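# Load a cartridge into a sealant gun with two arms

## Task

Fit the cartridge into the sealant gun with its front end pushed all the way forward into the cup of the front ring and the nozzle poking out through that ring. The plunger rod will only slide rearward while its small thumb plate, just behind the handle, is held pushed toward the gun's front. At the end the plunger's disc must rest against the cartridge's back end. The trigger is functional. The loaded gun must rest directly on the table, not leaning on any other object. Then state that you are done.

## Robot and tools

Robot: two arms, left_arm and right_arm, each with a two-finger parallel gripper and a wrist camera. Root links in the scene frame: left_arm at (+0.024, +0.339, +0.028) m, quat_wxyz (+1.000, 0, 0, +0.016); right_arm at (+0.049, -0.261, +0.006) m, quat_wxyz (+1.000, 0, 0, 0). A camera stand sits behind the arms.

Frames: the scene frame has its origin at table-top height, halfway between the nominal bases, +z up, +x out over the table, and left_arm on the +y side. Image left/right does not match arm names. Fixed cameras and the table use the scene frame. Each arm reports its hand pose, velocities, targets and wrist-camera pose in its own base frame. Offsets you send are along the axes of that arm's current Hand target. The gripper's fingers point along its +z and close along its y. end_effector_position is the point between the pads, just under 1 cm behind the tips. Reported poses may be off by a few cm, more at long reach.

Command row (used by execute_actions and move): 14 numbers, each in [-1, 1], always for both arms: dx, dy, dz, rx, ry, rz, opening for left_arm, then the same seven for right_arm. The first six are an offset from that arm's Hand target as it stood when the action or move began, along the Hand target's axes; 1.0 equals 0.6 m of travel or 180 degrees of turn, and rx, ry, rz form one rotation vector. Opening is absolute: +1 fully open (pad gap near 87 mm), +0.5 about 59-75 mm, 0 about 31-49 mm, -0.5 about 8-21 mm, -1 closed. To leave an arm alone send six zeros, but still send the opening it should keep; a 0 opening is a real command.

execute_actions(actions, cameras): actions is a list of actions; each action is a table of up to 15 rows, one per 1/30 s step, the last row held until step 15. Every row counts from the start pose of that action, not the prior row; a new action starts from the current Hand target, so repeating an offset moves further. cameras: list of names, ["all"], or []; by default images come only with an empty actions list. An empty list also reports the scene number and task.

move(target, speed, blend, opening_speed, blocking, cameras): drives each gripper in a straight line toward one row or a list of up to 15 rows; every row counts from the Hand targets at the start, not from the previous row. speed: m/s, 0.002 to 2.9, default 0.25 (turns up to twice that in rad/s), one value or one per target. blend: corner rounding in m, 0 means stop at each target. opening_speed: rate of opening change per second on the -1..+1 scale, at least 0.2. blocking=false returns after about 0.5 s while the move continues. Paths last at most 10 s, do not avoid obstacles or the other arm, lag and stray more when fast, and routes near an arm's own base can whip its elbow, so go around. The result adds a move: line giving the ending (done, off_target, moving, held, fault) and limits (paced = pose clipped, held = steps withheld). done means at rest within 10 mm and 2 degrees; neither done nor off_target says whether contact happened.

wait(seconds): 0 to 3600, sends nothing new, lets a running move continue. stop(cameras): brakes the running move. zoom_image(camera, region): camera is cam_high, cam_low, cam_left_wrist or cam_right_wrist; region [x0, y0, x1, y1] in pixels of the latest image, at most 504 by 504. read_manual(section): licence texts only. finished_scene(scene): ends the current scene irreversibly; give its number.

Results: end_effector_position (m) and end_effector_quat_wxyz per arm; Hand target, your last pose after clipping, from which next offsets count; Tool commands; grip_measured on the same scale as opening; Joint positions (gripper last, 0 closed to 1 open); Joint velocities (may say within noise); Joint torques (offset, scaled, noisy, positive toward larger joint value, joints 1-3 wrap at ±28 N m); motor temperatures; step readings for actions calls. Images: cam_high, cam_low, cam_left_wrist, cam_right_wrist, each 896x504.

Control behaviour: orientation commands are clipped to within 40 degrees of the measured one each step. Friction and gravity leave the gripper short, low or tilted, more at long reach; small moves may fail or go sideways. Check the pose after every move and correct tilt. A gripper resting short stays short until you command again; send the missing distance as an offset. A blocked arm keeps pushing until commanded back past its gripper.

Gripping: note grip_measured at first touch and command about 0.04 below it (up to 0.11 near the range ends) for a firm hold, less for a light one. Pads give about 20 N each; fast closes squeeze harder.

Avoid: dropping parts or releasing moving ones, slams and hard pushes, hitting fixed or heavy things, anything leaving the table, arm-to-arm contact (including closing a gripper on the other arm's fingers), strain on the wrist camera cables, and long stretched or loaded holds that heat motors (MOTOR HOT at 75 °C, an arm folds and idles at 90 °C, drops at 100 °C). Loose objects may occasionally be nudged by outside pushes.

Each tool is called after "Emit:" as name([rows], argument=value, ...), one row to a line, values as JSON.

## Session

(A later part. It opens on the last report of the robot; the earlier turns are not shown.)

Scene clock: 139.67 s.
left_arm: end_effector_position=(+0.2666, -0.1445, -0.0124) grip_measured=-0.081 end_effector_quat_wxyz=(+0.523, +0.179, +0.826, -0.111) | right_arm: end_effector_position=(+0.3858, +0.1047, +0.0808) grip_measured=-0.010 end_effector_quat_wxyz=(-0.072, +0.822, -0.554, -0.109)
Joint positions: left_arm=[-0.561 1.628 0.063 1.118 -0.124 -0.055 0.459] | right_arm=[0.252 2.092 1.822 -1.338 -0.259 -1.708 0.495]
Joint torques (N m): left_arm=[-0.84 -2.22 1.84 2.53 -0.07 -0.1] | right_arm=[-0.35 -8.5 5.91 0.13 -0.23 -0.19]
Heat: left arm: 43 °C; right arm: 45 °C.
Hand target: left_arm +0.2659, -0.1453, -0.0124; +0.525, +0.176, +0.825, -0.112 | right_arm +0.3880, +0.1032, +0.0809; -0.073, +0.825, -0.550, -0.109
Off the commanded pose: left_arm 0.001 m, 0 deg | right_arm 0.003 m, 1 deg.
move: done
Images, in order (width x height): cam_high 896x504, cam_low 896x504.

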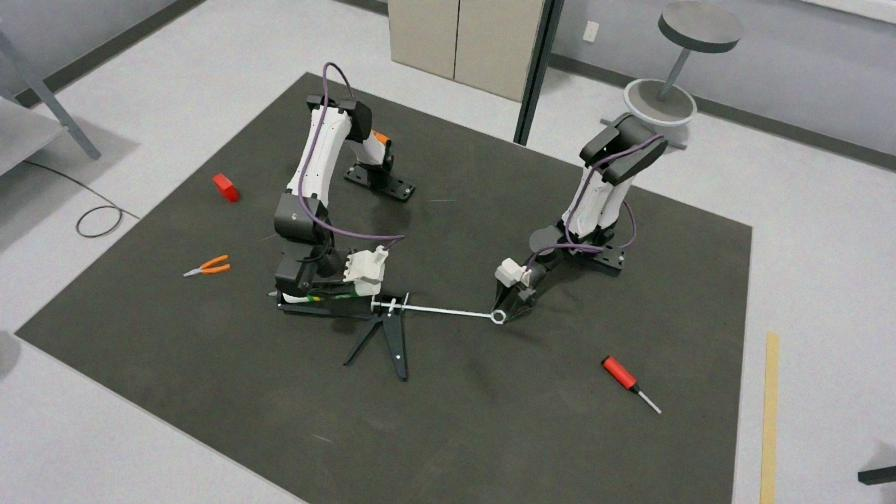

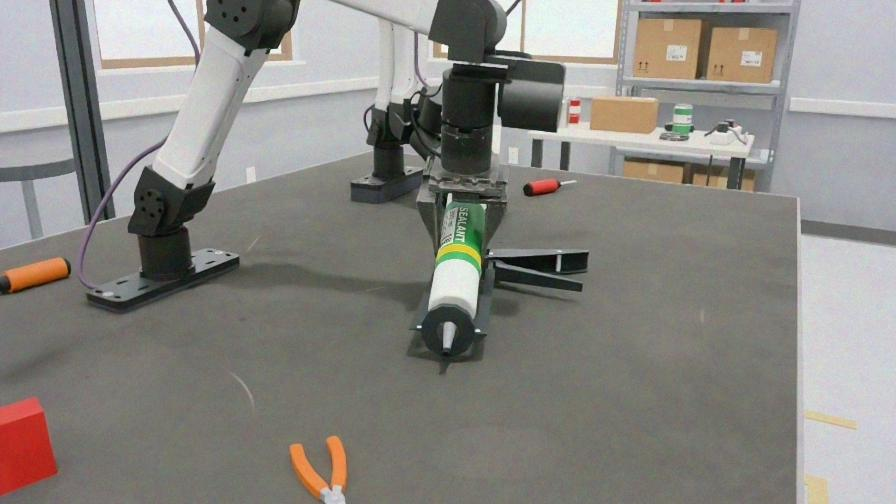

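Emit:
move(target=[0,0,0,0,0,0,-0.3,-0.0003,0,0.045,0,0.0667,0,-0.2], speed=0.05, cameras=["cam_low","cam_high","cam_right_wrist"])

Emit:
zoom_image(camera="cam_low", region=[400, 170, 540, 380])

Emit:
zoom_image(camera="cam_high", region=[260, 230, 440, 340])

Scene clock: 145.00 s.
left_arm: end_effector_position=(+0.2666, -0.1445, -0.0124) grip_measured=-0.081 end_effector_quat_wxyz=(+0.523, +0.179, +0.826, -0.111) | right_arm: end_effector_position=(+0.3830, +0.1097, +0.0518) grip_measured=-0.010 end_effector_quat_wxyz=(-0.012, +0.832, -0.554, -0.034)
Joint positions: left_arm=[-0.561 1.628 0.063 1.118 -0.124 -0.055 0.459] | right_arm=[0.352 2.092 1.697 -1.197 -0.07 -1.615 0.495]
Joint torques (N m): left_arm=[-0.75 -2.21 1.88 2.54 -0.06 -0.09] | right_arm=[0.65 -9.92 4.46 0.35 0.07 0.08]
Heat: left arm: 43 °C; right arm: 45 °C.
Hand target: left_arm +0.2659, -0.1453, -0.0124; +0.525, +0.176, +0.825, -0.112 | right_arm +0.3852, +0.1099, +0.0549; -0.015, +0.832, -0.554, -0.022
Off the commanded pose: left_arm 0.001 m, 0 deg | right_arm 0.004 m, 1 deg.
move: done
cam_right_wrist: T_world_to_cam=[[0.9068, 0.42124, -0.01647, -0.39853], [0.31458, -0.65014, 0.69164, -0.0582], [0.28064, -0.63236, -0.72206, 0.1425]] pos_world=[0.3397, 0.22015, 0.13658]
Images, in order (width x height): cam_high 896x504, cam_low 896x504, cam_right_wrist 896x504.

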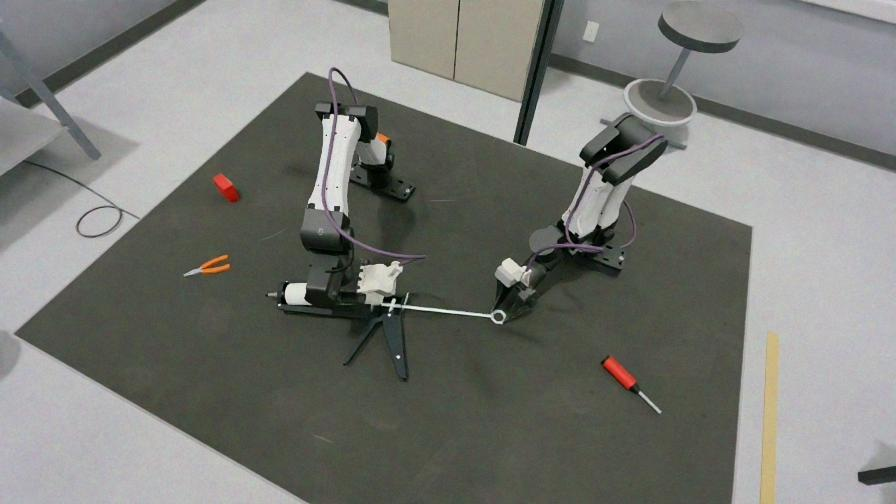

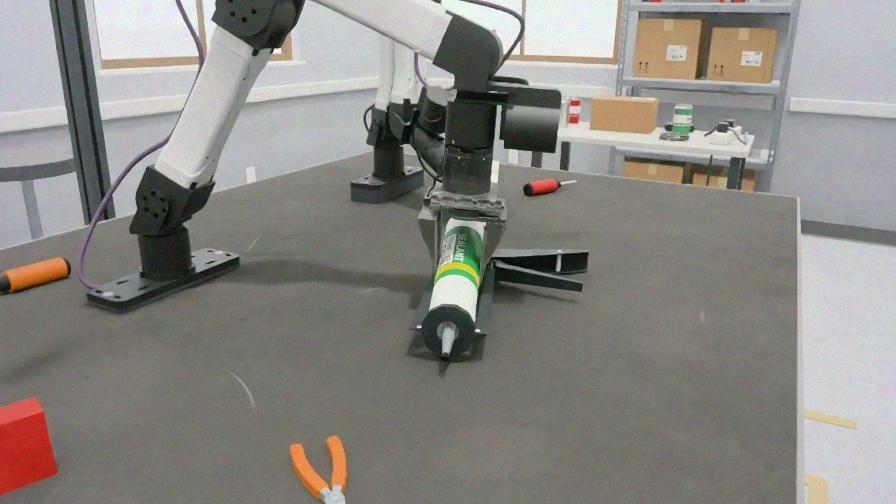

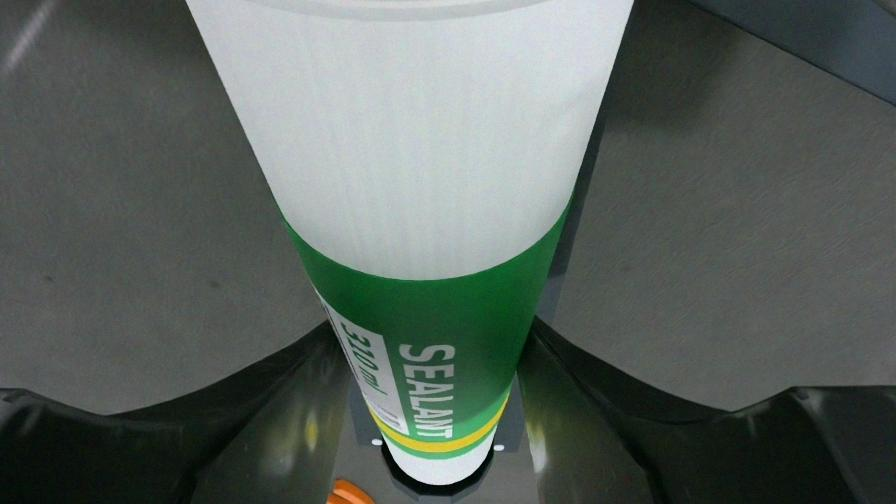

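Scaled by 2.400 from the camera's image (finer frame: 1280x720).

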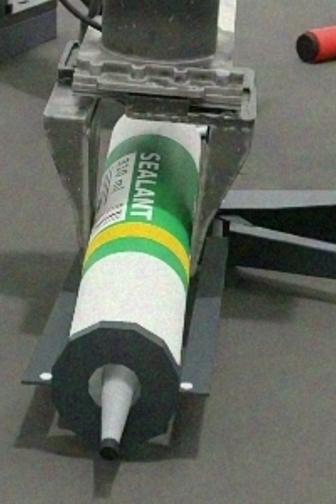

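Scaled by 2.800 from the camera's image (finer frame: 1280x720).

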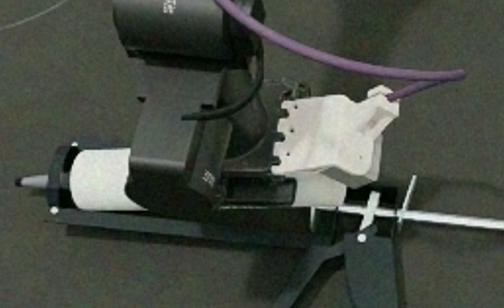

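Emit:
zoom_image(camera="cam_high", region=[350, 270, 430, 330])

Emit:
zoom_image(camera="cam_right_wrist", region=[300, 380, 600, 504])

Scaled by 6.300 from the camera's image (finer frame: 1280x720).

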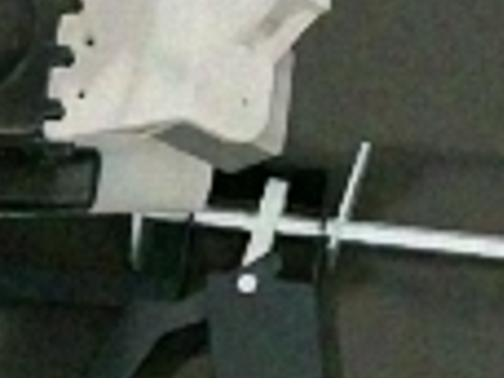

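Scaled by 1.680 from the camera's image (finer frame: 1280x720).

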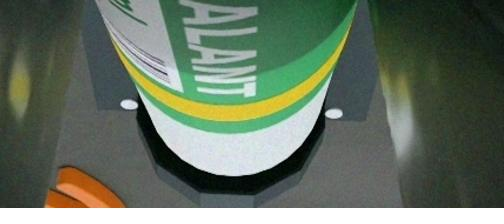

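Emit:
move([
  [0,0,0,0,0,0,-0.3,-0.0842,0,-0.0207,0,0,0,-0.2],
  [0,0,0,0,0,0,-0.3,-0.1075,0,-0.1112,0,0,0,-0.2],
  [0,0,0,0,0,0,-0.3,-0.1075,0.2,-0.1112,0,0.0167,0,-0.2],
  [0,0,0,0,0,0,-0.3,-0.1017,0.2013,0.0053,0,0.0167,0,-0.2],
], speed=[0.08,0.15,0.2,0.12], blend=[0,0.02,0.02,0], cameras=["cam_low","cam_high","cam_right_wrist"])

Scene clock: 152.67 s.
left_arm: end_effector_position=(+0.2666, -0.1445, -0.0124) grip_measured=-0.081 end_effector_quat_wxyz=(+0.523, +0.179, +0.826, -0.111) | right_arm: end_effector_position=(+0.2493, +0.1202, +0.0565) grip_measured=-0.010 end_effector_quat_wxyz=(-0.005, +0.832, -0.554, -0.006)
Joint positions: left_arm=[-0.561 1.628 0.063 1.118 -0.124 -0.055 0.459] | right_arm=[0.589 1.642 1.12 -1.044 -0.014 -1.377 0.495]
Joint torques (N m): left_arm=[-0.79 -2.17 1.88 2.53 -0.06 -0.09] | right_arm=[0.57 -4.92 4.86 0.34 0.07 0.06]
Heat: left arm: 43 °C; right arm: 45 °C.
Hand target: left_arm +0.2659, -0.1453, -0.0124; +0.525, +0.176, +0.825, -0.112 | right_arm +0.2503, +0.1197, +0.0548; -0.001, +0.832, -0.554, +0.000
Off the commanded pose: left_arm 0.001 m, 0 deg | right_arm 0.002 m, 1 deg.
move: done
cam_right_wrist: T_world_to_cam=[[0.9075, 0.42005, -0.0001, -0.28257], [0.28633, -0.61844, 0.73181, -0.01161], [0.30733, -0.66415, -0.68151, 0.1849]] pos_world=[0.20293, 0.23431, 0.13448]
Images, in order (width x height): cam_high 896x504, cam_low 896x504, cam_right_wrist 896x504.

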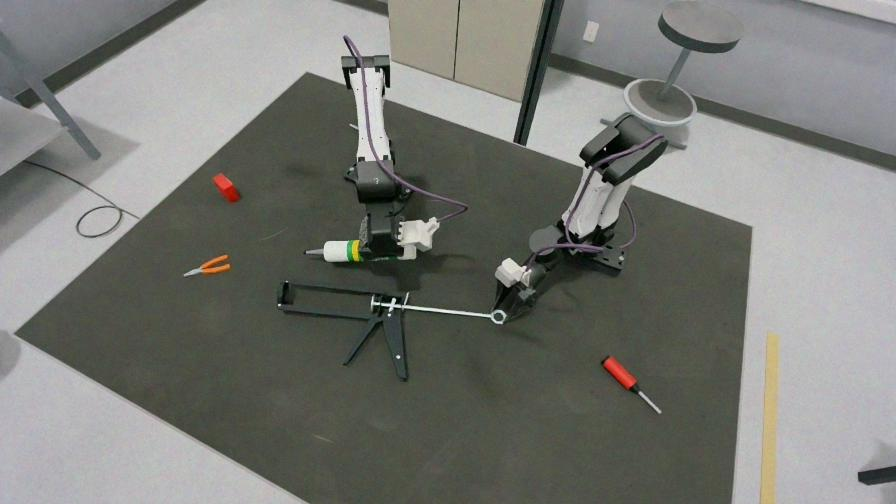

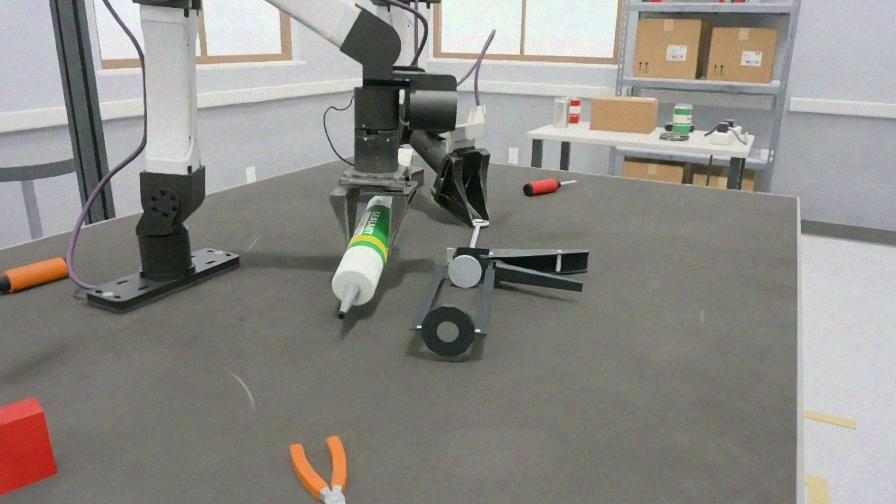

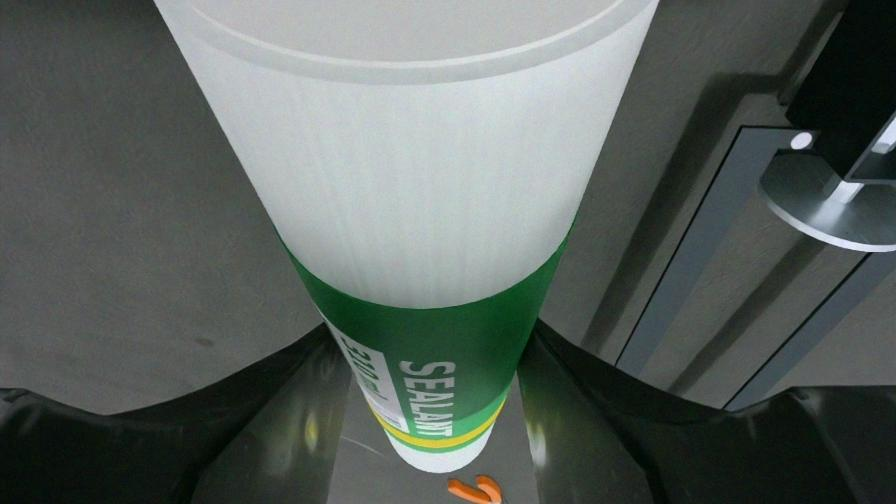

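Emit:
move(target=[0,0,0,0,0,0,-0.3,0,0,0.0617,0,0,0,-0.2], speed=0.04, cameras=["cam_low","cam_right_wrist"])

Scene clock: 154.33 s.
left_arm: end_effector_position=(+0.2666, -0.1445, -0.0124) grip_measured=-0.081 end_effector_quat_wxyz=(+0.523, +0.179, +0.826, -0.111) | right_arm: end_effector_position=(+0.2487, +0.1181, +0.0214) grip_measured=-0.010 end_effector_quat_wxyz=(+0.001, +0.832, -0.555, -0.003)
Joint positions: left_arm=[-0.561 1.628 0.063 1.118 -0.124 -0.055 0.459] | right_arm=[0.589 1.692 1.024 -0.907 -0.005 -1.376 0.495]
Joint torques (N m): left_arm=[-0.79 -2.19 1.88 2.53 -0.07 -0.1] | right_arm=[0.51 -4.83 4.33 0.46 -0.03 0.04]
Heat: left arm: 43 °C; right arm: 44 °C.
Hand target: left_arm +0.2659, -0.1453, -0.0124; +0.525, +0.176, +0.825, -0.112 | right_arm +0.2504, +0.1197, +0.0178; +0.000, +0.832, -0.554, +0.000
Off the commanded pose: left_arm 0.001 m, 0 deg | right_arm 0.004 m, 0 deg.
move: done
cam_right_wrist: T_world_to_cam=[[0.90797, 0.41897, -0.0067, -0.2809], [0.28697, -0.61011, 0.73852, 0.01166], [0.30533, -0.67248, -0.6742, 0.16106]] pos_world=[0.20253, 0.23311, 0.09809]

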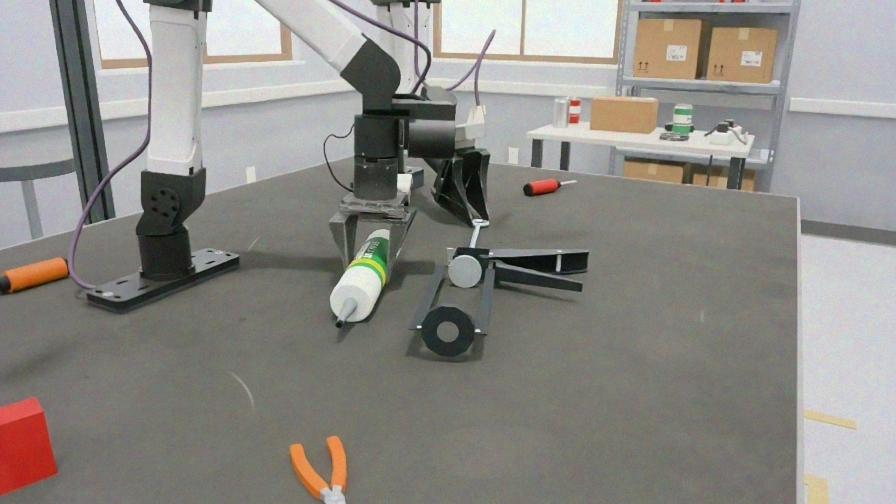

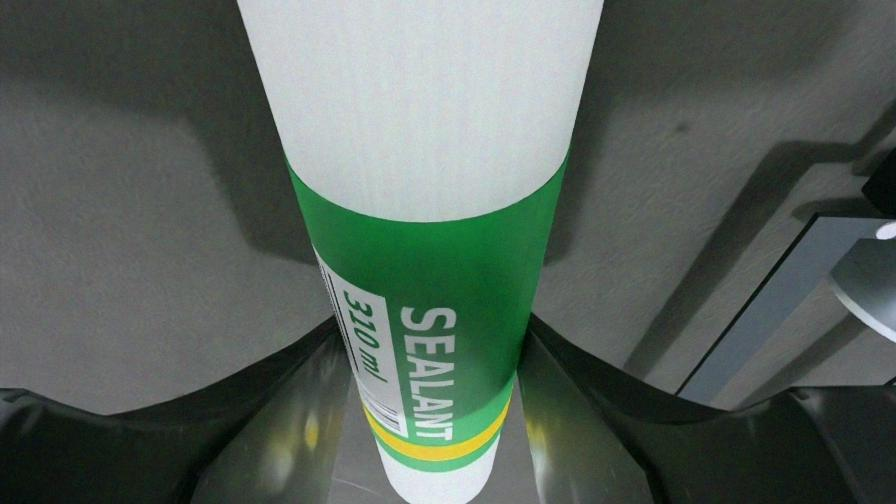

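Emit:
move([
  [0,0,0,0,0,0,-0.3,0,0,0,0,0,0,0.4],
  [0,0,0,0,0,0,-0.3,0,0,-0.2,0,0,0,0.4],
  [0,0,0,0,0,0,-0.3,-0.2448,-0.1653,-0.1537,0.2171,-0.217,0.4654,0.4],
], speed=[0.05,0.15,0.25], opening_speed=0.5, blend=[0,0.03,0], cameras=["cam_high","cam_right_wrist"])

Scene clock: 163.60 s.
left_arm: end_effector_position=(+0.2666, -0.1445, -0.0124) grip_measured=-0.081 end_effector_quat_wxyz=(+0.523, +0.179, +0.826, -0.111) | right_arm: end_effector_position=(+0.2854, +0.2927, +0.1178) grip_measured=+0.400 end_effector_quat_wxyz=(+0.417, -0.181, +0.887, +0.087)
Joint positions: left_arm=[-0.561 1.628 0.063 1.118 -0.124 -0.055 0.459] | right_arm=[0.931 1.547 1.048 -0.263 0.396 0.358 0.7]
Joint torques (N m): left_arm=[-0.85 -2.19 1.84 2.54 -0.06 -0.09] | right_arm=[0.5 -4.46 5.22 1.68 0.29 0.11]
Heat: left arm: 43 °C; right arm: 43 °C.
Hand target: left_arm +0.2659, -0.1453, -0.0124; +0.525, +0.176, +0.825, -0.112 | right_arm +0.2852, +0.2934, +0.1101; +0.415, -0.178, +0.888, +0.083
Off the commanded pose: left_arm 0.001 m, 0 deg | right_arm 0.008 m, 1 deg.
move: done
cam_right_wrist: T_world_to_cam=[[0.41609, -0.90898, 0.02487, 0.13851], [-0.90792, -0.41681, -0.04407, 0.41311], [0.05042, -0.00425, -0.99872, 0.24766]] pos_world=[0.30495, 0.29914, 0.2621]

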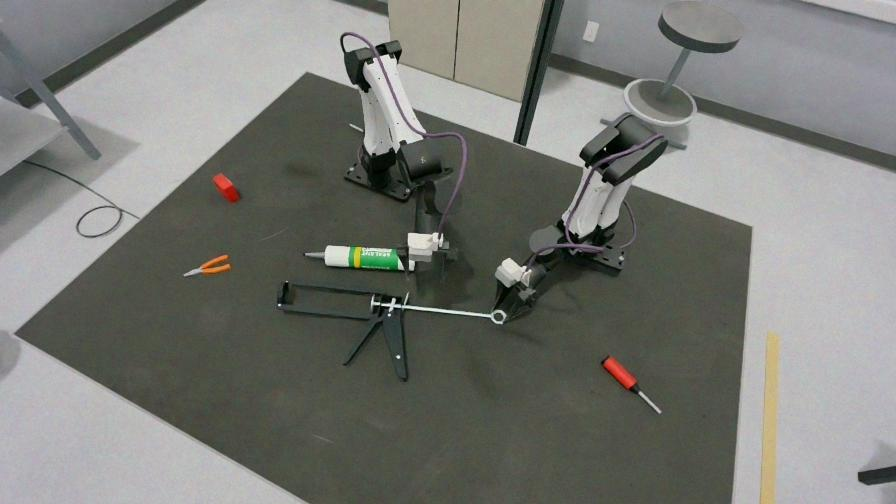

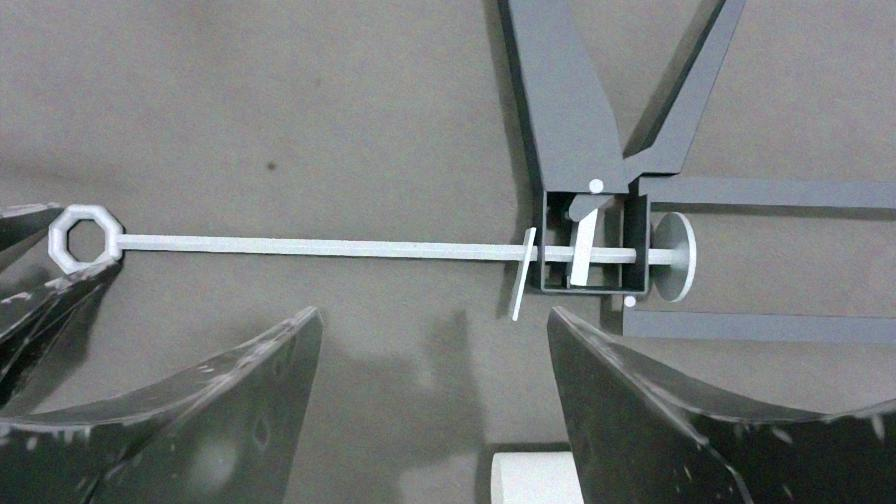

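Emit:
move([
  [0,0,0,0,0,0,-0.3,0,0,0,0,0,0,-0.95],
  [0,0,0,0,0,0,-0.3,0.1142,-0.0217,0.1025,0,0,0,-0.95],
], speed=0.12, cameras=["cam_right_wrist"])

Scene clock: 166.80 s.
left_arm: end_effector_position=(+0.2666, -0.1445, -0.0124) grip_measured=-0.081 end_effector_quat_wxyz=(+0.523, +0.179, +0.826, -0.111) | right_arm: end_effector_position=(+0.2931, +0.2839, +0.0244) grip_measured=-0.950 end_effector_quat_wxyz=(+0.419, -0.175, +0.887, +0.083)
Joint positions: left_arm=[-0.561 1.628 0.063 1.118 -0.124 -0.055 0.459] | right_arm=[0.9 1.712 0.805 0.152 0.385 0.342 0.025]
Joint torques (N m): left_arm=[-0.76 -2.21 1.87 2.53 -0.06 -0.09] | right_arm=[-0.36 -5.05 4.52 1.7 0.09 -0.06]
Heat: left arm: 43 °C; right arm: 43 °C.
Hand target: left_arm +0.2659, -0.1453, -0.0124; +0.525, +0.176, +0.825, -0.112 | right_arm +0.2932, +0.2826, +0.0182; +0.415, -0.177, +0.888, +0.083
Off the commanded pose: left_arm 0.001 m, 0 deg | right_arm 0.007 m, 1 deg.
move: done
cam_right_wrist: T_world_to_cam=[[0.40404, -0.91435, 0.02682, 0.1346], [-0.91319, -0.40489, -0.04646, 0.41048], [0.05334, -0.00572, -0.99856, 0.15356]] pos_world=[0.31227, 0.29015, 0.1688]

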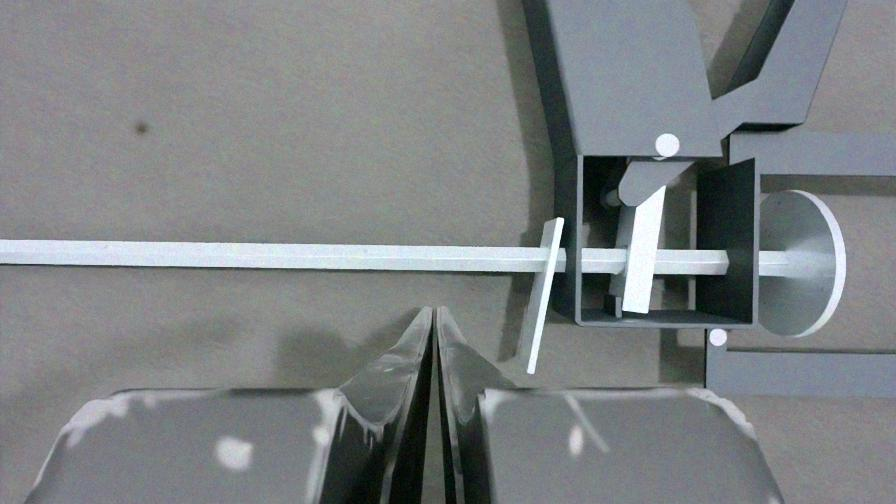

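Emit:
move(target=[0,0,0,0,0,0,-0.3,0,-0.038,0,0,0,0,-0.95], speed=0.05, cameras=["cam_right_wrist"])

Scene clock: 168.33 s.
left_arm: end_effector_position=(+0.2666, -0.1445, -0.0124) grip_measured=-0.081 end_effector_quat_wxyz=(+0.523, +0.179, +0.826, -0.111) | right_arm: end_effector_position=(+0.3010, +0.2658, +0.0145) grip_measured=-0.950 end_effector_quat_wxyz=(+0.411, -0.179, +0.890, +0.082)
Joint positions: left_arm=[-0.561 1.628 0.063 1.118 -0.124 -0.055 0.459] | right_arm=[0.837 1.712 0.764 0.192 0.331 0.296 0.025]
Joint torques (N m): left_arm=[-0.8 -2.22 1.89 2.54 -0.07 -0.09] | right_arm=[-0.77 -7.66 3.96 1.58 0.12 -0.09]
Heat: left arm: 43 °C; right arm: 42 °C.
Hand target: left_arm +0.2659, -0.1453, -0.0124; +0.525, +0.176, +0.825, -0.112 | right_arm +0.3020, +0.2616, +0.0181; +0.415, -0.177, +0.888, +0.083
Off the commanded pose: left_arm 0.001 m, 0 deg | right_arm 0.006 m, 1 deg.
move: done
cam_right_wrist: T_world_to_cam=[[0.41018, -0.91155, 0.02881, 0.11255], [-0.91121, -0.41094, -0.0288, 0.4107], [0.03809, -0.01444, -0.99917, 0.15013]] pos_world=[0.32235, 0.27354, 0.15859]

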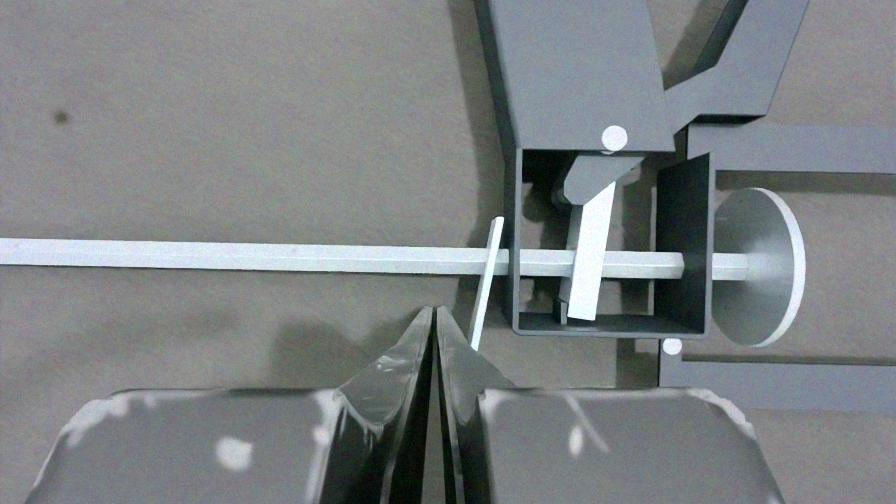

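Emit:
move(target=[0,0,0,0,0,0,-0.3,0,-0.017,0,0,0,0,-0.95], speed=0.04, cameras=["cam_right_wrist"])

Scene clock: 169.37 s.
left_arm: end_effector_position=(+0.2670, -0.1448, -0.0117) grip_measured=-0.081 end_effector_quat_wxyz=(+0.524, +0.179, +0.825, -0.112) | right_arm: end_effector_position=(+0.3015, +0.2645, +0.0150) grip_measured=-0.950 end_effector_quat_wxyz=(+0.408, -0.184, +0.889, +0.098)
Joint positions: left_arm=[-0.561 1.628 0.063 1.122 -0.124 -0.055 0.459] | right_arm=[0.814 1.7 0.748 0.212 0.282 0.281 0.025]
Joint torques (N m): left_arm=[-0.79 -2.18 1.88 2.5 -0.07 -0.09] | right_arm=[-1.5 -7.73 3.81 1.52 0.38 -0.17]
Heat: left arm: 43 °C; right arm: 42 °C.
Hand target: left_arm +0.2659, -0.1453, -0.0124; +0.525, +0.177, +0.825, -0.112 | right_arm +0.3058, +0.2522, +0.0180; +0.415, -0.178, +0.888, +0.083
Off the commanded pose: left_arm 0.001 m, 0 deg | right_arm 0.013 m, 2 deg.
move: off_target (right_arm)
cam_right_wrist: T_world_to_cam=[[0.4311, -0.90229, 0.00407, 0.10279], [-0.90184, -0.43102, -0.03012, 0.41313], [0.02893, 0.00931, -0.99954, 0.14697]] pos_world=[0.32401, 0.26945, 0.15892]

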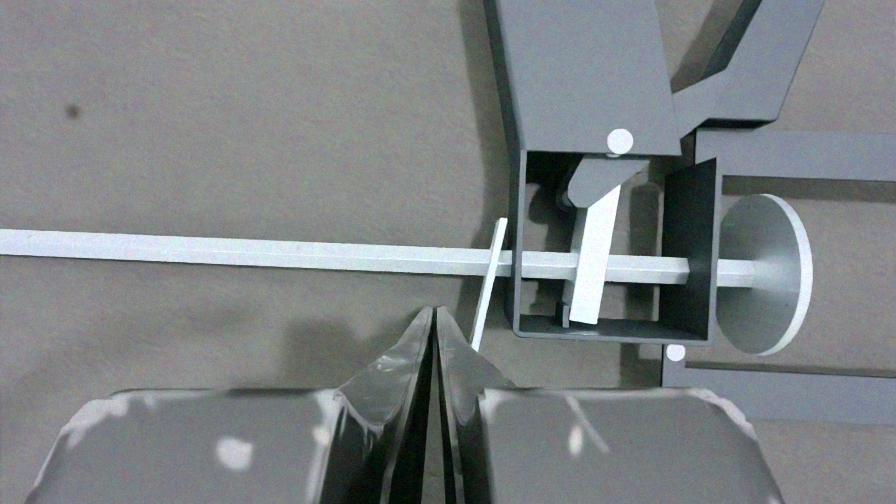

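Emit:
move(target=[0,0,0,0,0,0,-0.3,0,-0.033,0,0,0,0,-0.95], speed=0.04, cameras=["cam_right_wrist"])

Scene clock: 170.83 s.
left_arm: end_effector_position=(+0.2695, -0.1483, -0.0060) grip_measured=-0.081 end_effector_quat_wxyz=(+0.534, +0.177, +0.818, -0.118) | right_arm: end_effector_position=(+0.3037, +0.2586, +0.0171) grip_measured=-0.951 end_effector_quat_wxyz=(+0.403, -0.192, +0.886, +0.123)
Joint positions: left_arm=[-0.566 1.628 0.063 1.149 -0.124 -0.059 0.459] | right_arm=[0.765 1.674 0.718 0.239 0.195 0.249 0.025]
Joint torques (N m): left_arm=[-0.34 -2.25 1.84 2.21 -0.06 -0.06] | right_arm=[-2.65 -7.45 3.66 1.45 0.79 -0.31]
Heat: left arm: 43 °C; right arm: 42 °C.
Hand target: left_arm +0.2659, -0.1453, -0.0124; +0.525, +0.177, +0.825, -0.112 | right_arm +0.3134, +0.2339, +0.0180; +0.415, -0.178, +0.888, +0.083
Off the commanded pose: left_arm 0.008 m, 1 deg | right_arm 0.026 m, 5 deg.
move: off_target (right_arm)
cam_right_wrist: T_world_to_cam=[[0.46375, -0.88528, -0.03481, 0.08281], [-0.88585, -0.4627, -0.03437, 0.41601], [0.01432, 0.04678, -0.9988, 0.14387]] pos_world=[0.32806, 0.25906, 0.16087]

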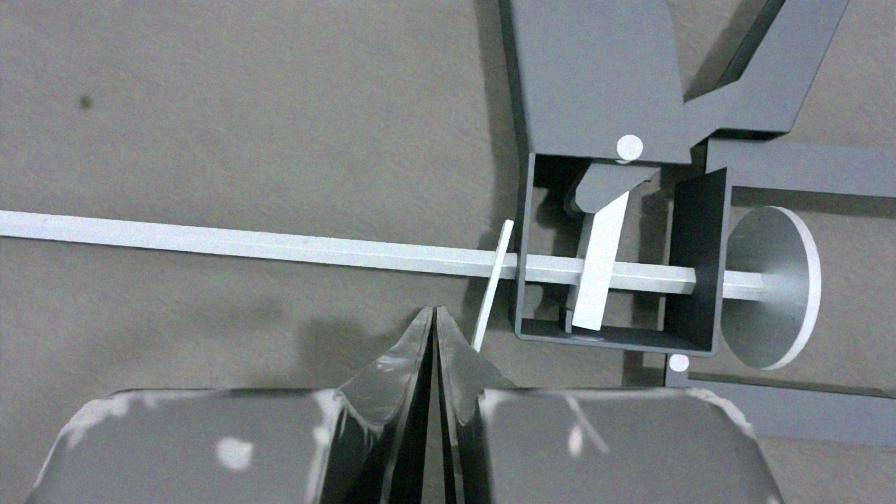

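Emit:
move([
  [0,0,0,0,0,0,-0.3,0,0.12,0,0,0,0,-0.95],
  [0,0,0,0,0,0,-0.3,-0.1277,0.12,-0.1071,0,0,0,0.3],
], speed=0.12, cameras=["cam_right_wrist","cam_left_wrist"])

Scene clock: 175.17 s.
left_arm: end_effector_position=(+0.2676, -0.1470, -0.0094) grip_measured=-0.081 end_effector_quat_wxyz=(+0.528, +0.178, +0.822, -0.115) | right_arm: end_effector_position=(+0.2822, +0.2968, +0.1027) grip_measured=+0.300 end_effector_quat_wxyz=(+0.401, -0.189, +0.893, +0.073)
Joint positions: left_arm=[-0.566 1.628 0.063 1.133 -0.125 -0.059 0.459] | right_arm=[0.947 1.597 1.063 -0.28 0.406 0.367 0.65]
Joint torques (N m): left_arm=[-0.34 -2.15 1.81 2.37 -0.06 -0.05] | right_arm=[0.14 -7.71 7.79 1.42 0.29 0.12]
Heat: left arm: 43 °C; right arm: 43 °C.
Hand target: left_arm +0.2658, -0.1453, -0.0124; +0.525, +0.177, +0.825, -0.113 | right_arm +0.2856, +0.3003, +0.1182; +0.415, -0.178, +0.888, +0.083
Off the commanded pose: left_arm 0.004 m, 1 deg | right_arm 0.016 m, 2 deg.
move: off_target (right_arm); target 2's new opening was sent with right_arm's hand 0.016 m and 2 deg from that target
cam_left_wrist: T_world_to_cam=[[-0.41554, -0.90956, -0.00423, -0.02352], [-0.86933, 0.39852, -0.29231, 0.31457], [0.26756, -0.11779, -0.95631, 0.04326]] pos_world=[0.25212, -0.14166, 0.13323]
cam_right_wrist: T_world_to_cam=[[0.41954, -0.90644, 0.0485, 0.13981], [-0.90743, -0.42019, -0.00373, 0.40792], [0.02376, -0.04244, -0.99882, 0.25162]] pos_world=[0.30552, 0.30881, 0.24606]
Images, in order (width x height): cam_left_wrist 896x504, cam_right_wrist 896x504.

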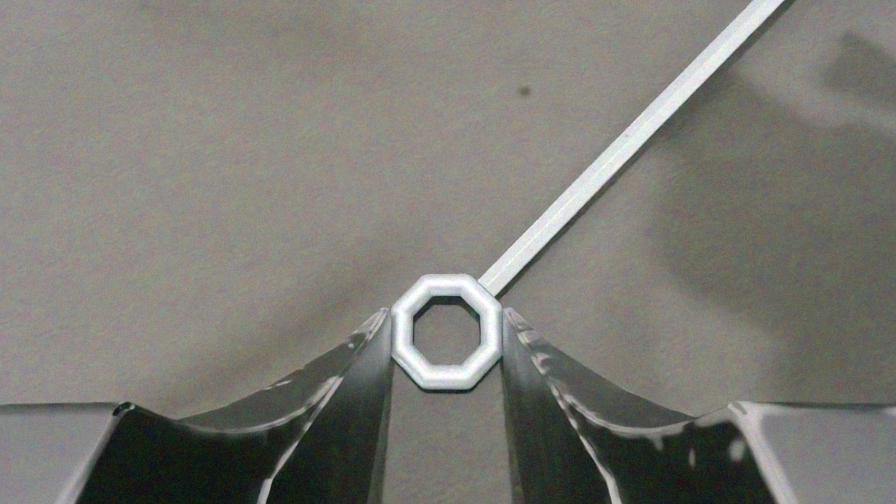

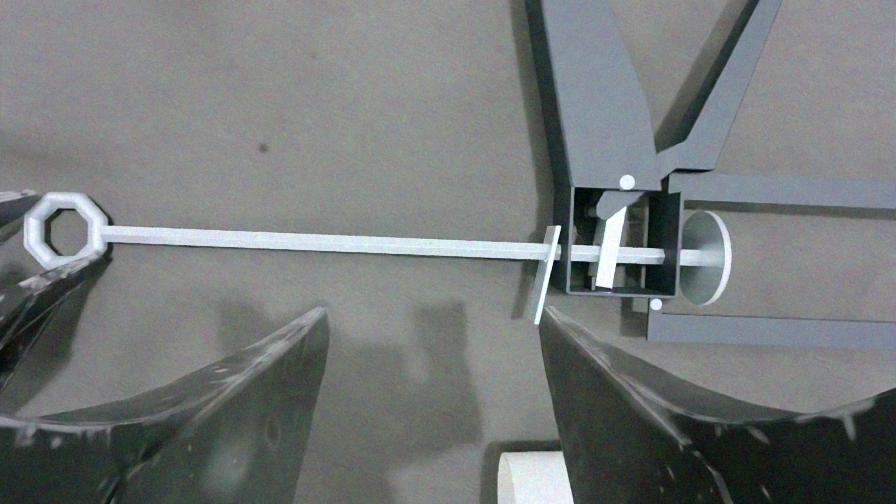

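Emit:
move(target=[0,0,0,0,0,0,-0.3,0.0035,-0.2798,-0.1388,0,0,0,1], speed=0.25, cameras=["cam_right_wrist"])

Scene clock: 179.83 s.
left_arm: end_effector_position=(+0.2676, -0.1470, -0.0094) grip_measured=-0.081 end_effector_quat_wxyz=(+0.528, +0.178, +0.822, -0.115) | right_arm: end_effector_position=(+0.2916, +0.1212, +0.1704) grip_measured=+0.999 end_effector_quat_wxyz=(+0.417, -0.175, +0.888, +0.082)
Joint positions: left_arm=[-0.566 1.628 0.063 1.133 -0.125 -0.059 0.459] | right_arm=[0.397 1.093 0.908 -0.508 0.007 0.006 1]
Joint torques (N m): left_arm=[-0.35 -2.14 1.88 2.4 -0.05 -0.07] | right_arm=[-0.34 -2.84 6.17 1.59 -0.1 -0.09]
Heat: left arm: 44 °C; right arm: 43 °C.
Hand target: left_arm +0.2658, -0.1453, -0.0124; +0.525, +0.177, +0.825, -0.113 | right_arm +0.2899, +0.1202, +0.1699; +0.415, -0.177, +0.888, +0.083
Off the commanded pose: left_arm 0.004 m, 1 deg | right_arm 0.002 m, 0 deg.
move: done
cam_right_wrist: T_world_to_cam=[[0.40203, -0.91519, 0.02817, -0.01691], [-0.91429, -0.40291, -0.04171, 0.34927], [0.04953, -0.00899, -0.99873, 0.30003]] pos_world=[0.31127, 0.12794, 0.3147]

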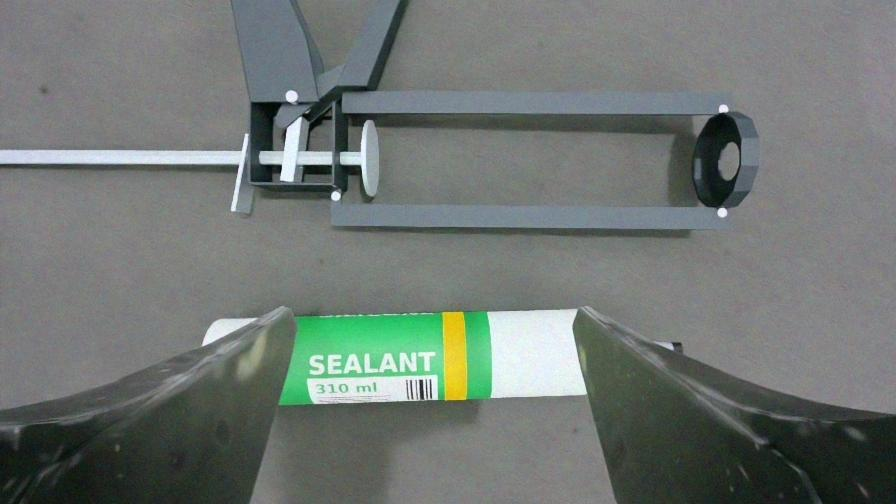

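Emit:
move(target=[0,0,0,0,0,0,-0.3,0.0535,0,-0.0642,0,0,0,1], speed=0.25, cameras=["cam_right_wrist"])

Scene clock: 182.03 s.
left_arm: end_effector_position=(+0.2676, -0.1470, -0.0094) grip_measured=-0.081 end_effector_quat_wxyz=(+0.528, +0.178, +0.822, -0.115) | right_arm: end_effector_position=(+0.2468, +0.1026, +0.1764) grip_measured=+0.999 end_effector_quat_wxyz=(+0.424, -0.174, +0.885, +0.084)
Joint positions: left_arm=[-0.566 1.628 0.063 1.133 -0.125 -0.059 0.459] | right_arm=[0.397 0.879 0.833 -0.632 0.006 0.005 1]
Joint torques (N m): left_arm=[-0.39 -2.24 1.84 2.4 -0.07 -0.06] | right_arm=[-0.4 -1.11 5.11 1.59 -0.1 -0.08]
Heat: left arm: 44 °C; right arm: 43 °C.
Hand target: left_arm +0.2658, -0.1453, -0.0124; +0.525, +0.177, +0.825, -0.113 | right_arm +0.2437, +0.1010, +0.1700; +0.415, -0.177, +0.888, +0.083
Off the commanded pose: left_arm 0.004 m, 1 deg | right_arm 0.007 m, 1 deg.
move: done
cam_right_wrist: T_world_to_cam=[[0.40288, -0.91482, 0.02826, -0.01632], [-0.91304, -0.40386, -0.05696, 0.3036], [0.06352, -0.00286, -0.99798, 0.30386]] pos_world=[0.26448, 0.10855, 0.321]

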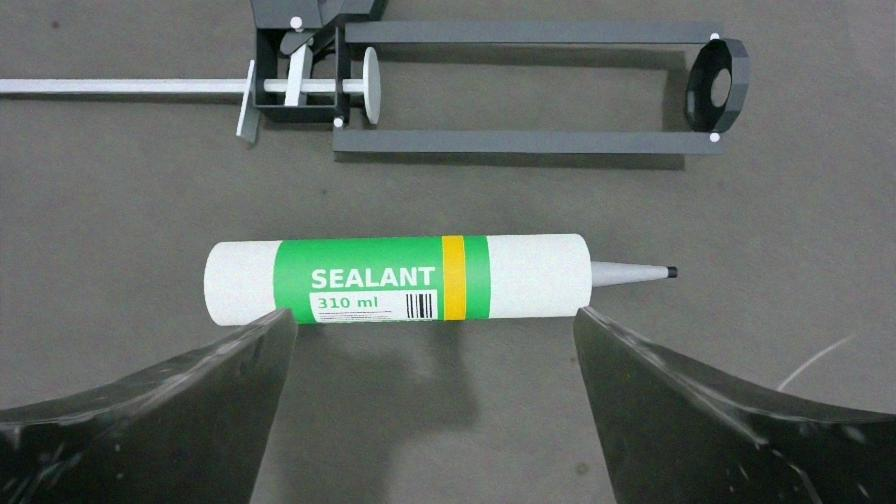

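Emit:
zoom_image(camera="cam_right_wrist", region=[180, 210, 360, 340])

Emit:
zoom_image(camera="cam_right_wrist", region=[540, 200, 700, 330])

Emit:
zoom_image(camera="cam_right_wrist", region=[660, 10, 780, 160])

Emit:
zoom_image(camera="cam_right_wrist", region=[220, 0, 400, 160])

Scaled by 2.800 from the camera's image (finer frame: 1280x720).

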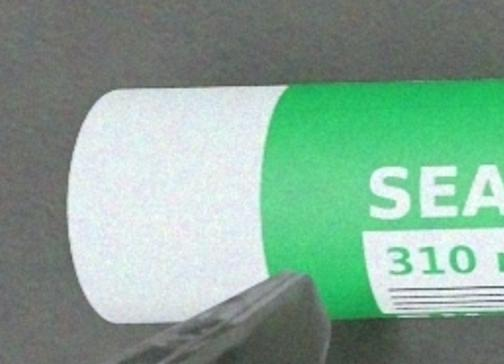

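Scaled by 3.150 from the camera's image (finer frame: 1280x720).

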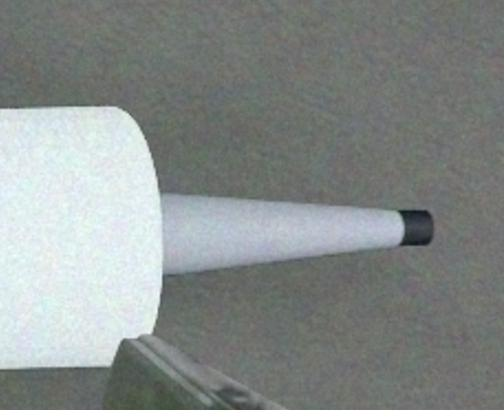

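Scaled by 3.360 from the camera's image (finer frame: 1280x720).

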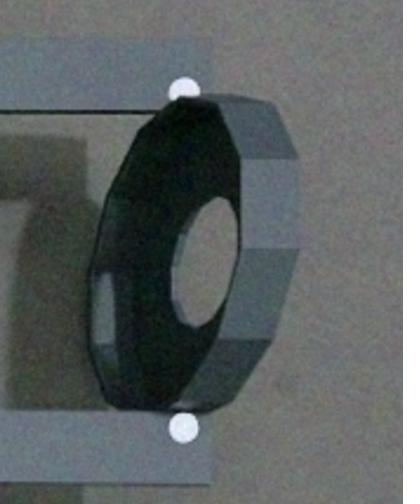

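Scaled by 2.800 from the camera's image (finer frame: 1280x720).

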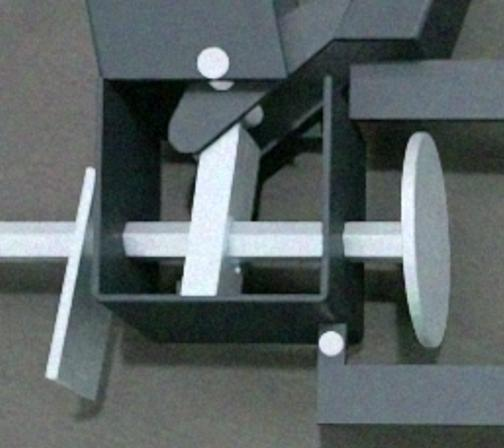

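Emit:
move(target=[0,0,0,0,0,0,-0.3,-0.0317,0.1848,0.2608,0,0.111,0,-0.5], speed=0.2, cameras=["cam_right_wrist"])

Scene clock: 187.93 s.
left_arm: end_effector_position=(+0.2676, -0.1470, -0.0094) grip_measured=-0.081 end_effector_quat_wxyz=(+0.528, +0.178, +0.822, -0.115) | right_arm: end_effector_position=(+0.3192, +0.2508, +0.0824) grip_measured=-0.500 end_effector_quat_wxyz=(+0.252, -0.193, +0.947, +0.053)
Joint positions: left_arm=[-0.566 1.628 0.063 1.133 -0.125 -0.059 0.459] | right_arm=[0.702 1.777 1.331 -0.623 0.145 0.262 0.25]
Joint torques (N m): left_arm=[-0.32 -2.07 1.85 2.39 -0.08 -0.05] | right_arm=[0.35 -6.13 7.92 1.13 0.19 0.11]
Motor temperatures (°C): left_arm=[27 35 37 44 25 25 25] | right_arm=[28 40 43 34 29 24 29]
Heat: left arm: 44 °C; right arm: 43 °C.
Hand target: left_arm +0.2658, -0.1453, -0.0124; +0.525, +0.177, +0.825, -0.113 | right_arm +0.3232, +0.2542, +0.0842; +0.255, -0.189, +0.947, +0.051
Off the commanded pose: left_arm 0.004 m, 1 deg | right_arm 0.005 m, 1 deg.
move: done
cam_right_wrist: T_world_to_cam=[[0.42348, -0.90578, 0.0148, 0.08498], [-0.86324, -0.39853, 0.30983, 0.3767], [-0.27474, -0.14398, -0.95068, 0.34536]] pos_world=[0.38408, 0.27683, 0.21036]

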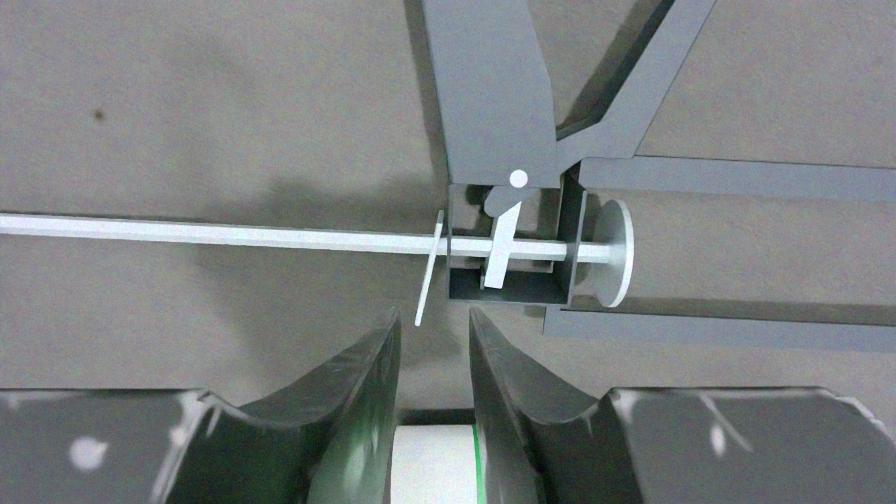

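Emit:
move(target=[0,0,0,0,0,0,-0.3,0.022,-0.0032,0.045,0,0,0,-0.6], speed=0.1, cameras=["cam_right_wrist"])

Emit:
zoom_image(camera="cam_right_wrist", region=[340, 160, 620, 360])

Scene clock: 189.80 s.
left_arm: end_effector_position=(+0.2676, -0.1470, -0.0094) grip_measured=-0.081 end_effector_quat_wxyz=(+0.528, +0.178, +0.822, -0.115) | right_arm: end_effector_position=(+0.3240, +0.2548, +0.0614) grip_measured=-0.600 end_effector_quat_wxyz=(+0.257, -0.192, +0.946, +0.055)
Joint positions: left_arm=[-0.566 1.628 0.063 1.133 -0.125 -0.059 0.459] | right_arm=[0.702 1.811 1.283 -0.53 0.145 0.263 0.2]
Joint torques (N m): left_arm=[-0.32 -2.13 1.85 2.38 -0.04 -0.06] | right_arm=[-0.25 -6.32 5.14 1.33 0.15 0.03]
Heat: left arm: 44 °C; right arm: 43 °C.
Hand target: left_arm +0.2658, -0.1453, -0.0124; +0.525, +0.177, +0.825, -0.113 | right_arm +0.3259, +0.2532, +0.0543; +0.255, -0.189, +0.947, +0.051
Off the commanded pose: left_arm 0.004 m, 1 deg | right_arm 0.008 m, 1 deg.
move: done
cam_right_wrist: T_world_to_cam=[[0.42305, -0.90603, 0.01171, 0.08726], [-0.86591, -0.40044, 0.29975, 0.3909], [-0.2669, -0.13695, -0.95395, 0.32304]] pos_world=[0.38778, 0.27983, 0.18996]

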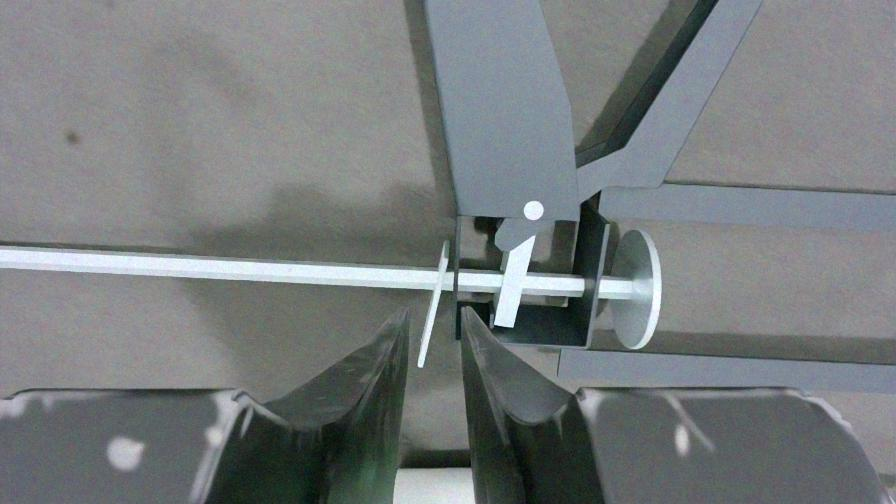

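Scaled by 1.800 from the camera's image (finer frame: 1280x720).

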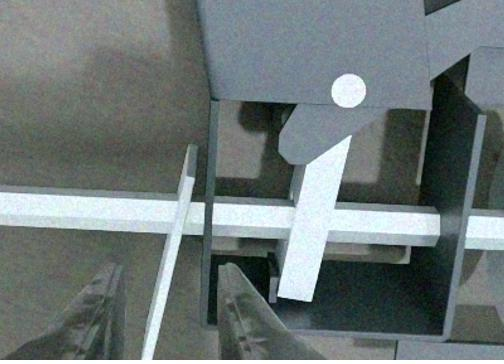

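Emit:
move(target=[0,0,0,0,0,0,-0.3,0.0225,-0.0042,0.039,0,0,0,-0.56], speed=0.04, cameras=["cam_right_wrist"])

Emit:
zoom_image(camera="cam_right_wrist", region=[340, 200, 620, 400])

Scene clock: 193.47 s.
left_arm: end_effector_position=(+0.2676, -0.1470, -0.0094) grip_measured=-0.081 end_effector_quat_wxyz=(+0.528, +0.178, +0.822, -0.115) | right_arm: end_effector_position=(+0.3256, +0.2537, +0.0362) grip_measured=-0.560 end_effector_quat_wxyz=(+0.259, -0.190, +0.945, +0.056)
Joint positions: left_arm=[-0.566 1.628 0.063 1.133 -0.125 -0.059 0.459] | right_arm=[0.697 1.841 1.214 -0.426 0.145 0.263 0.22]
Joint torques (N m): left_arm=[-0.34 -2.15 1.87 2.38 -0.07 -0.07] | right_arm=[-0.42 -6.15 4.79 1.35 0.12 -0.05]
Heat: left arm: 44 °C; right arm: 43 °C.
Hand target: left_arm +0.2658, -0.1453, -0.0124; +0.525, +0.177, +0.825, -0.113 | right_arm +0.3268, +0.2509, +0.0271; +0.255, -0.189, +0.947, +0.051
Off the commanded pose: left_arm 0.004 m, 1 deg | right_arm 0.009 m, 1 deg.
move: done
cam_right_wrist: T_world_to_cam=[[0.41893, -0.90796, 0.01044, 0.08781], [-0.86883, -0.39748, 0.29519, 0.39985], [-0.26387, -0.13274, -0.95538, 0.29739]] pos_world=[0.38909, 0.27814, 0.16517]

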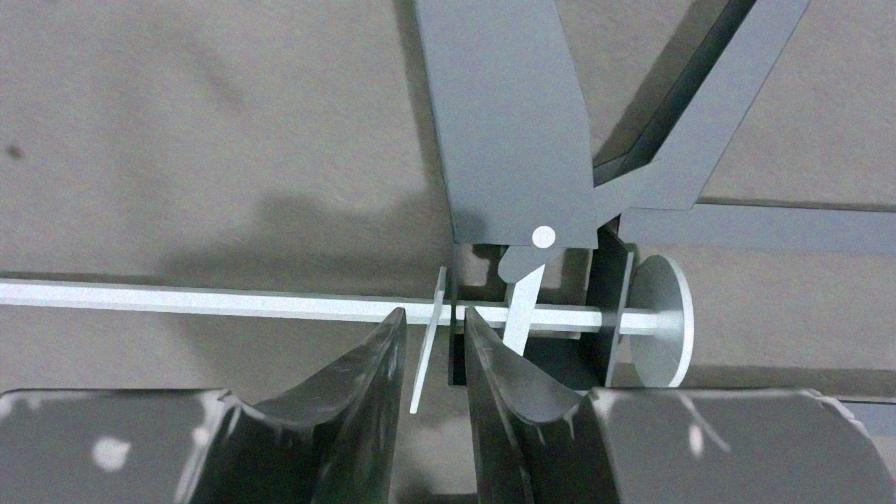

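Scaled by 1.800 from the camera's image (finer frame: 1280x720).

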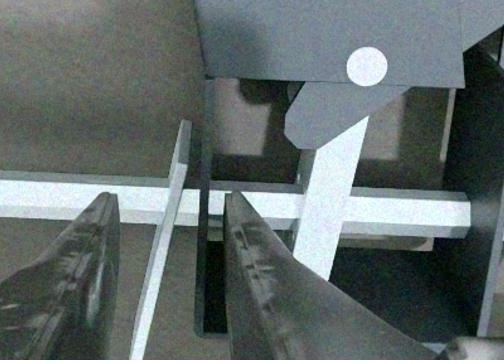

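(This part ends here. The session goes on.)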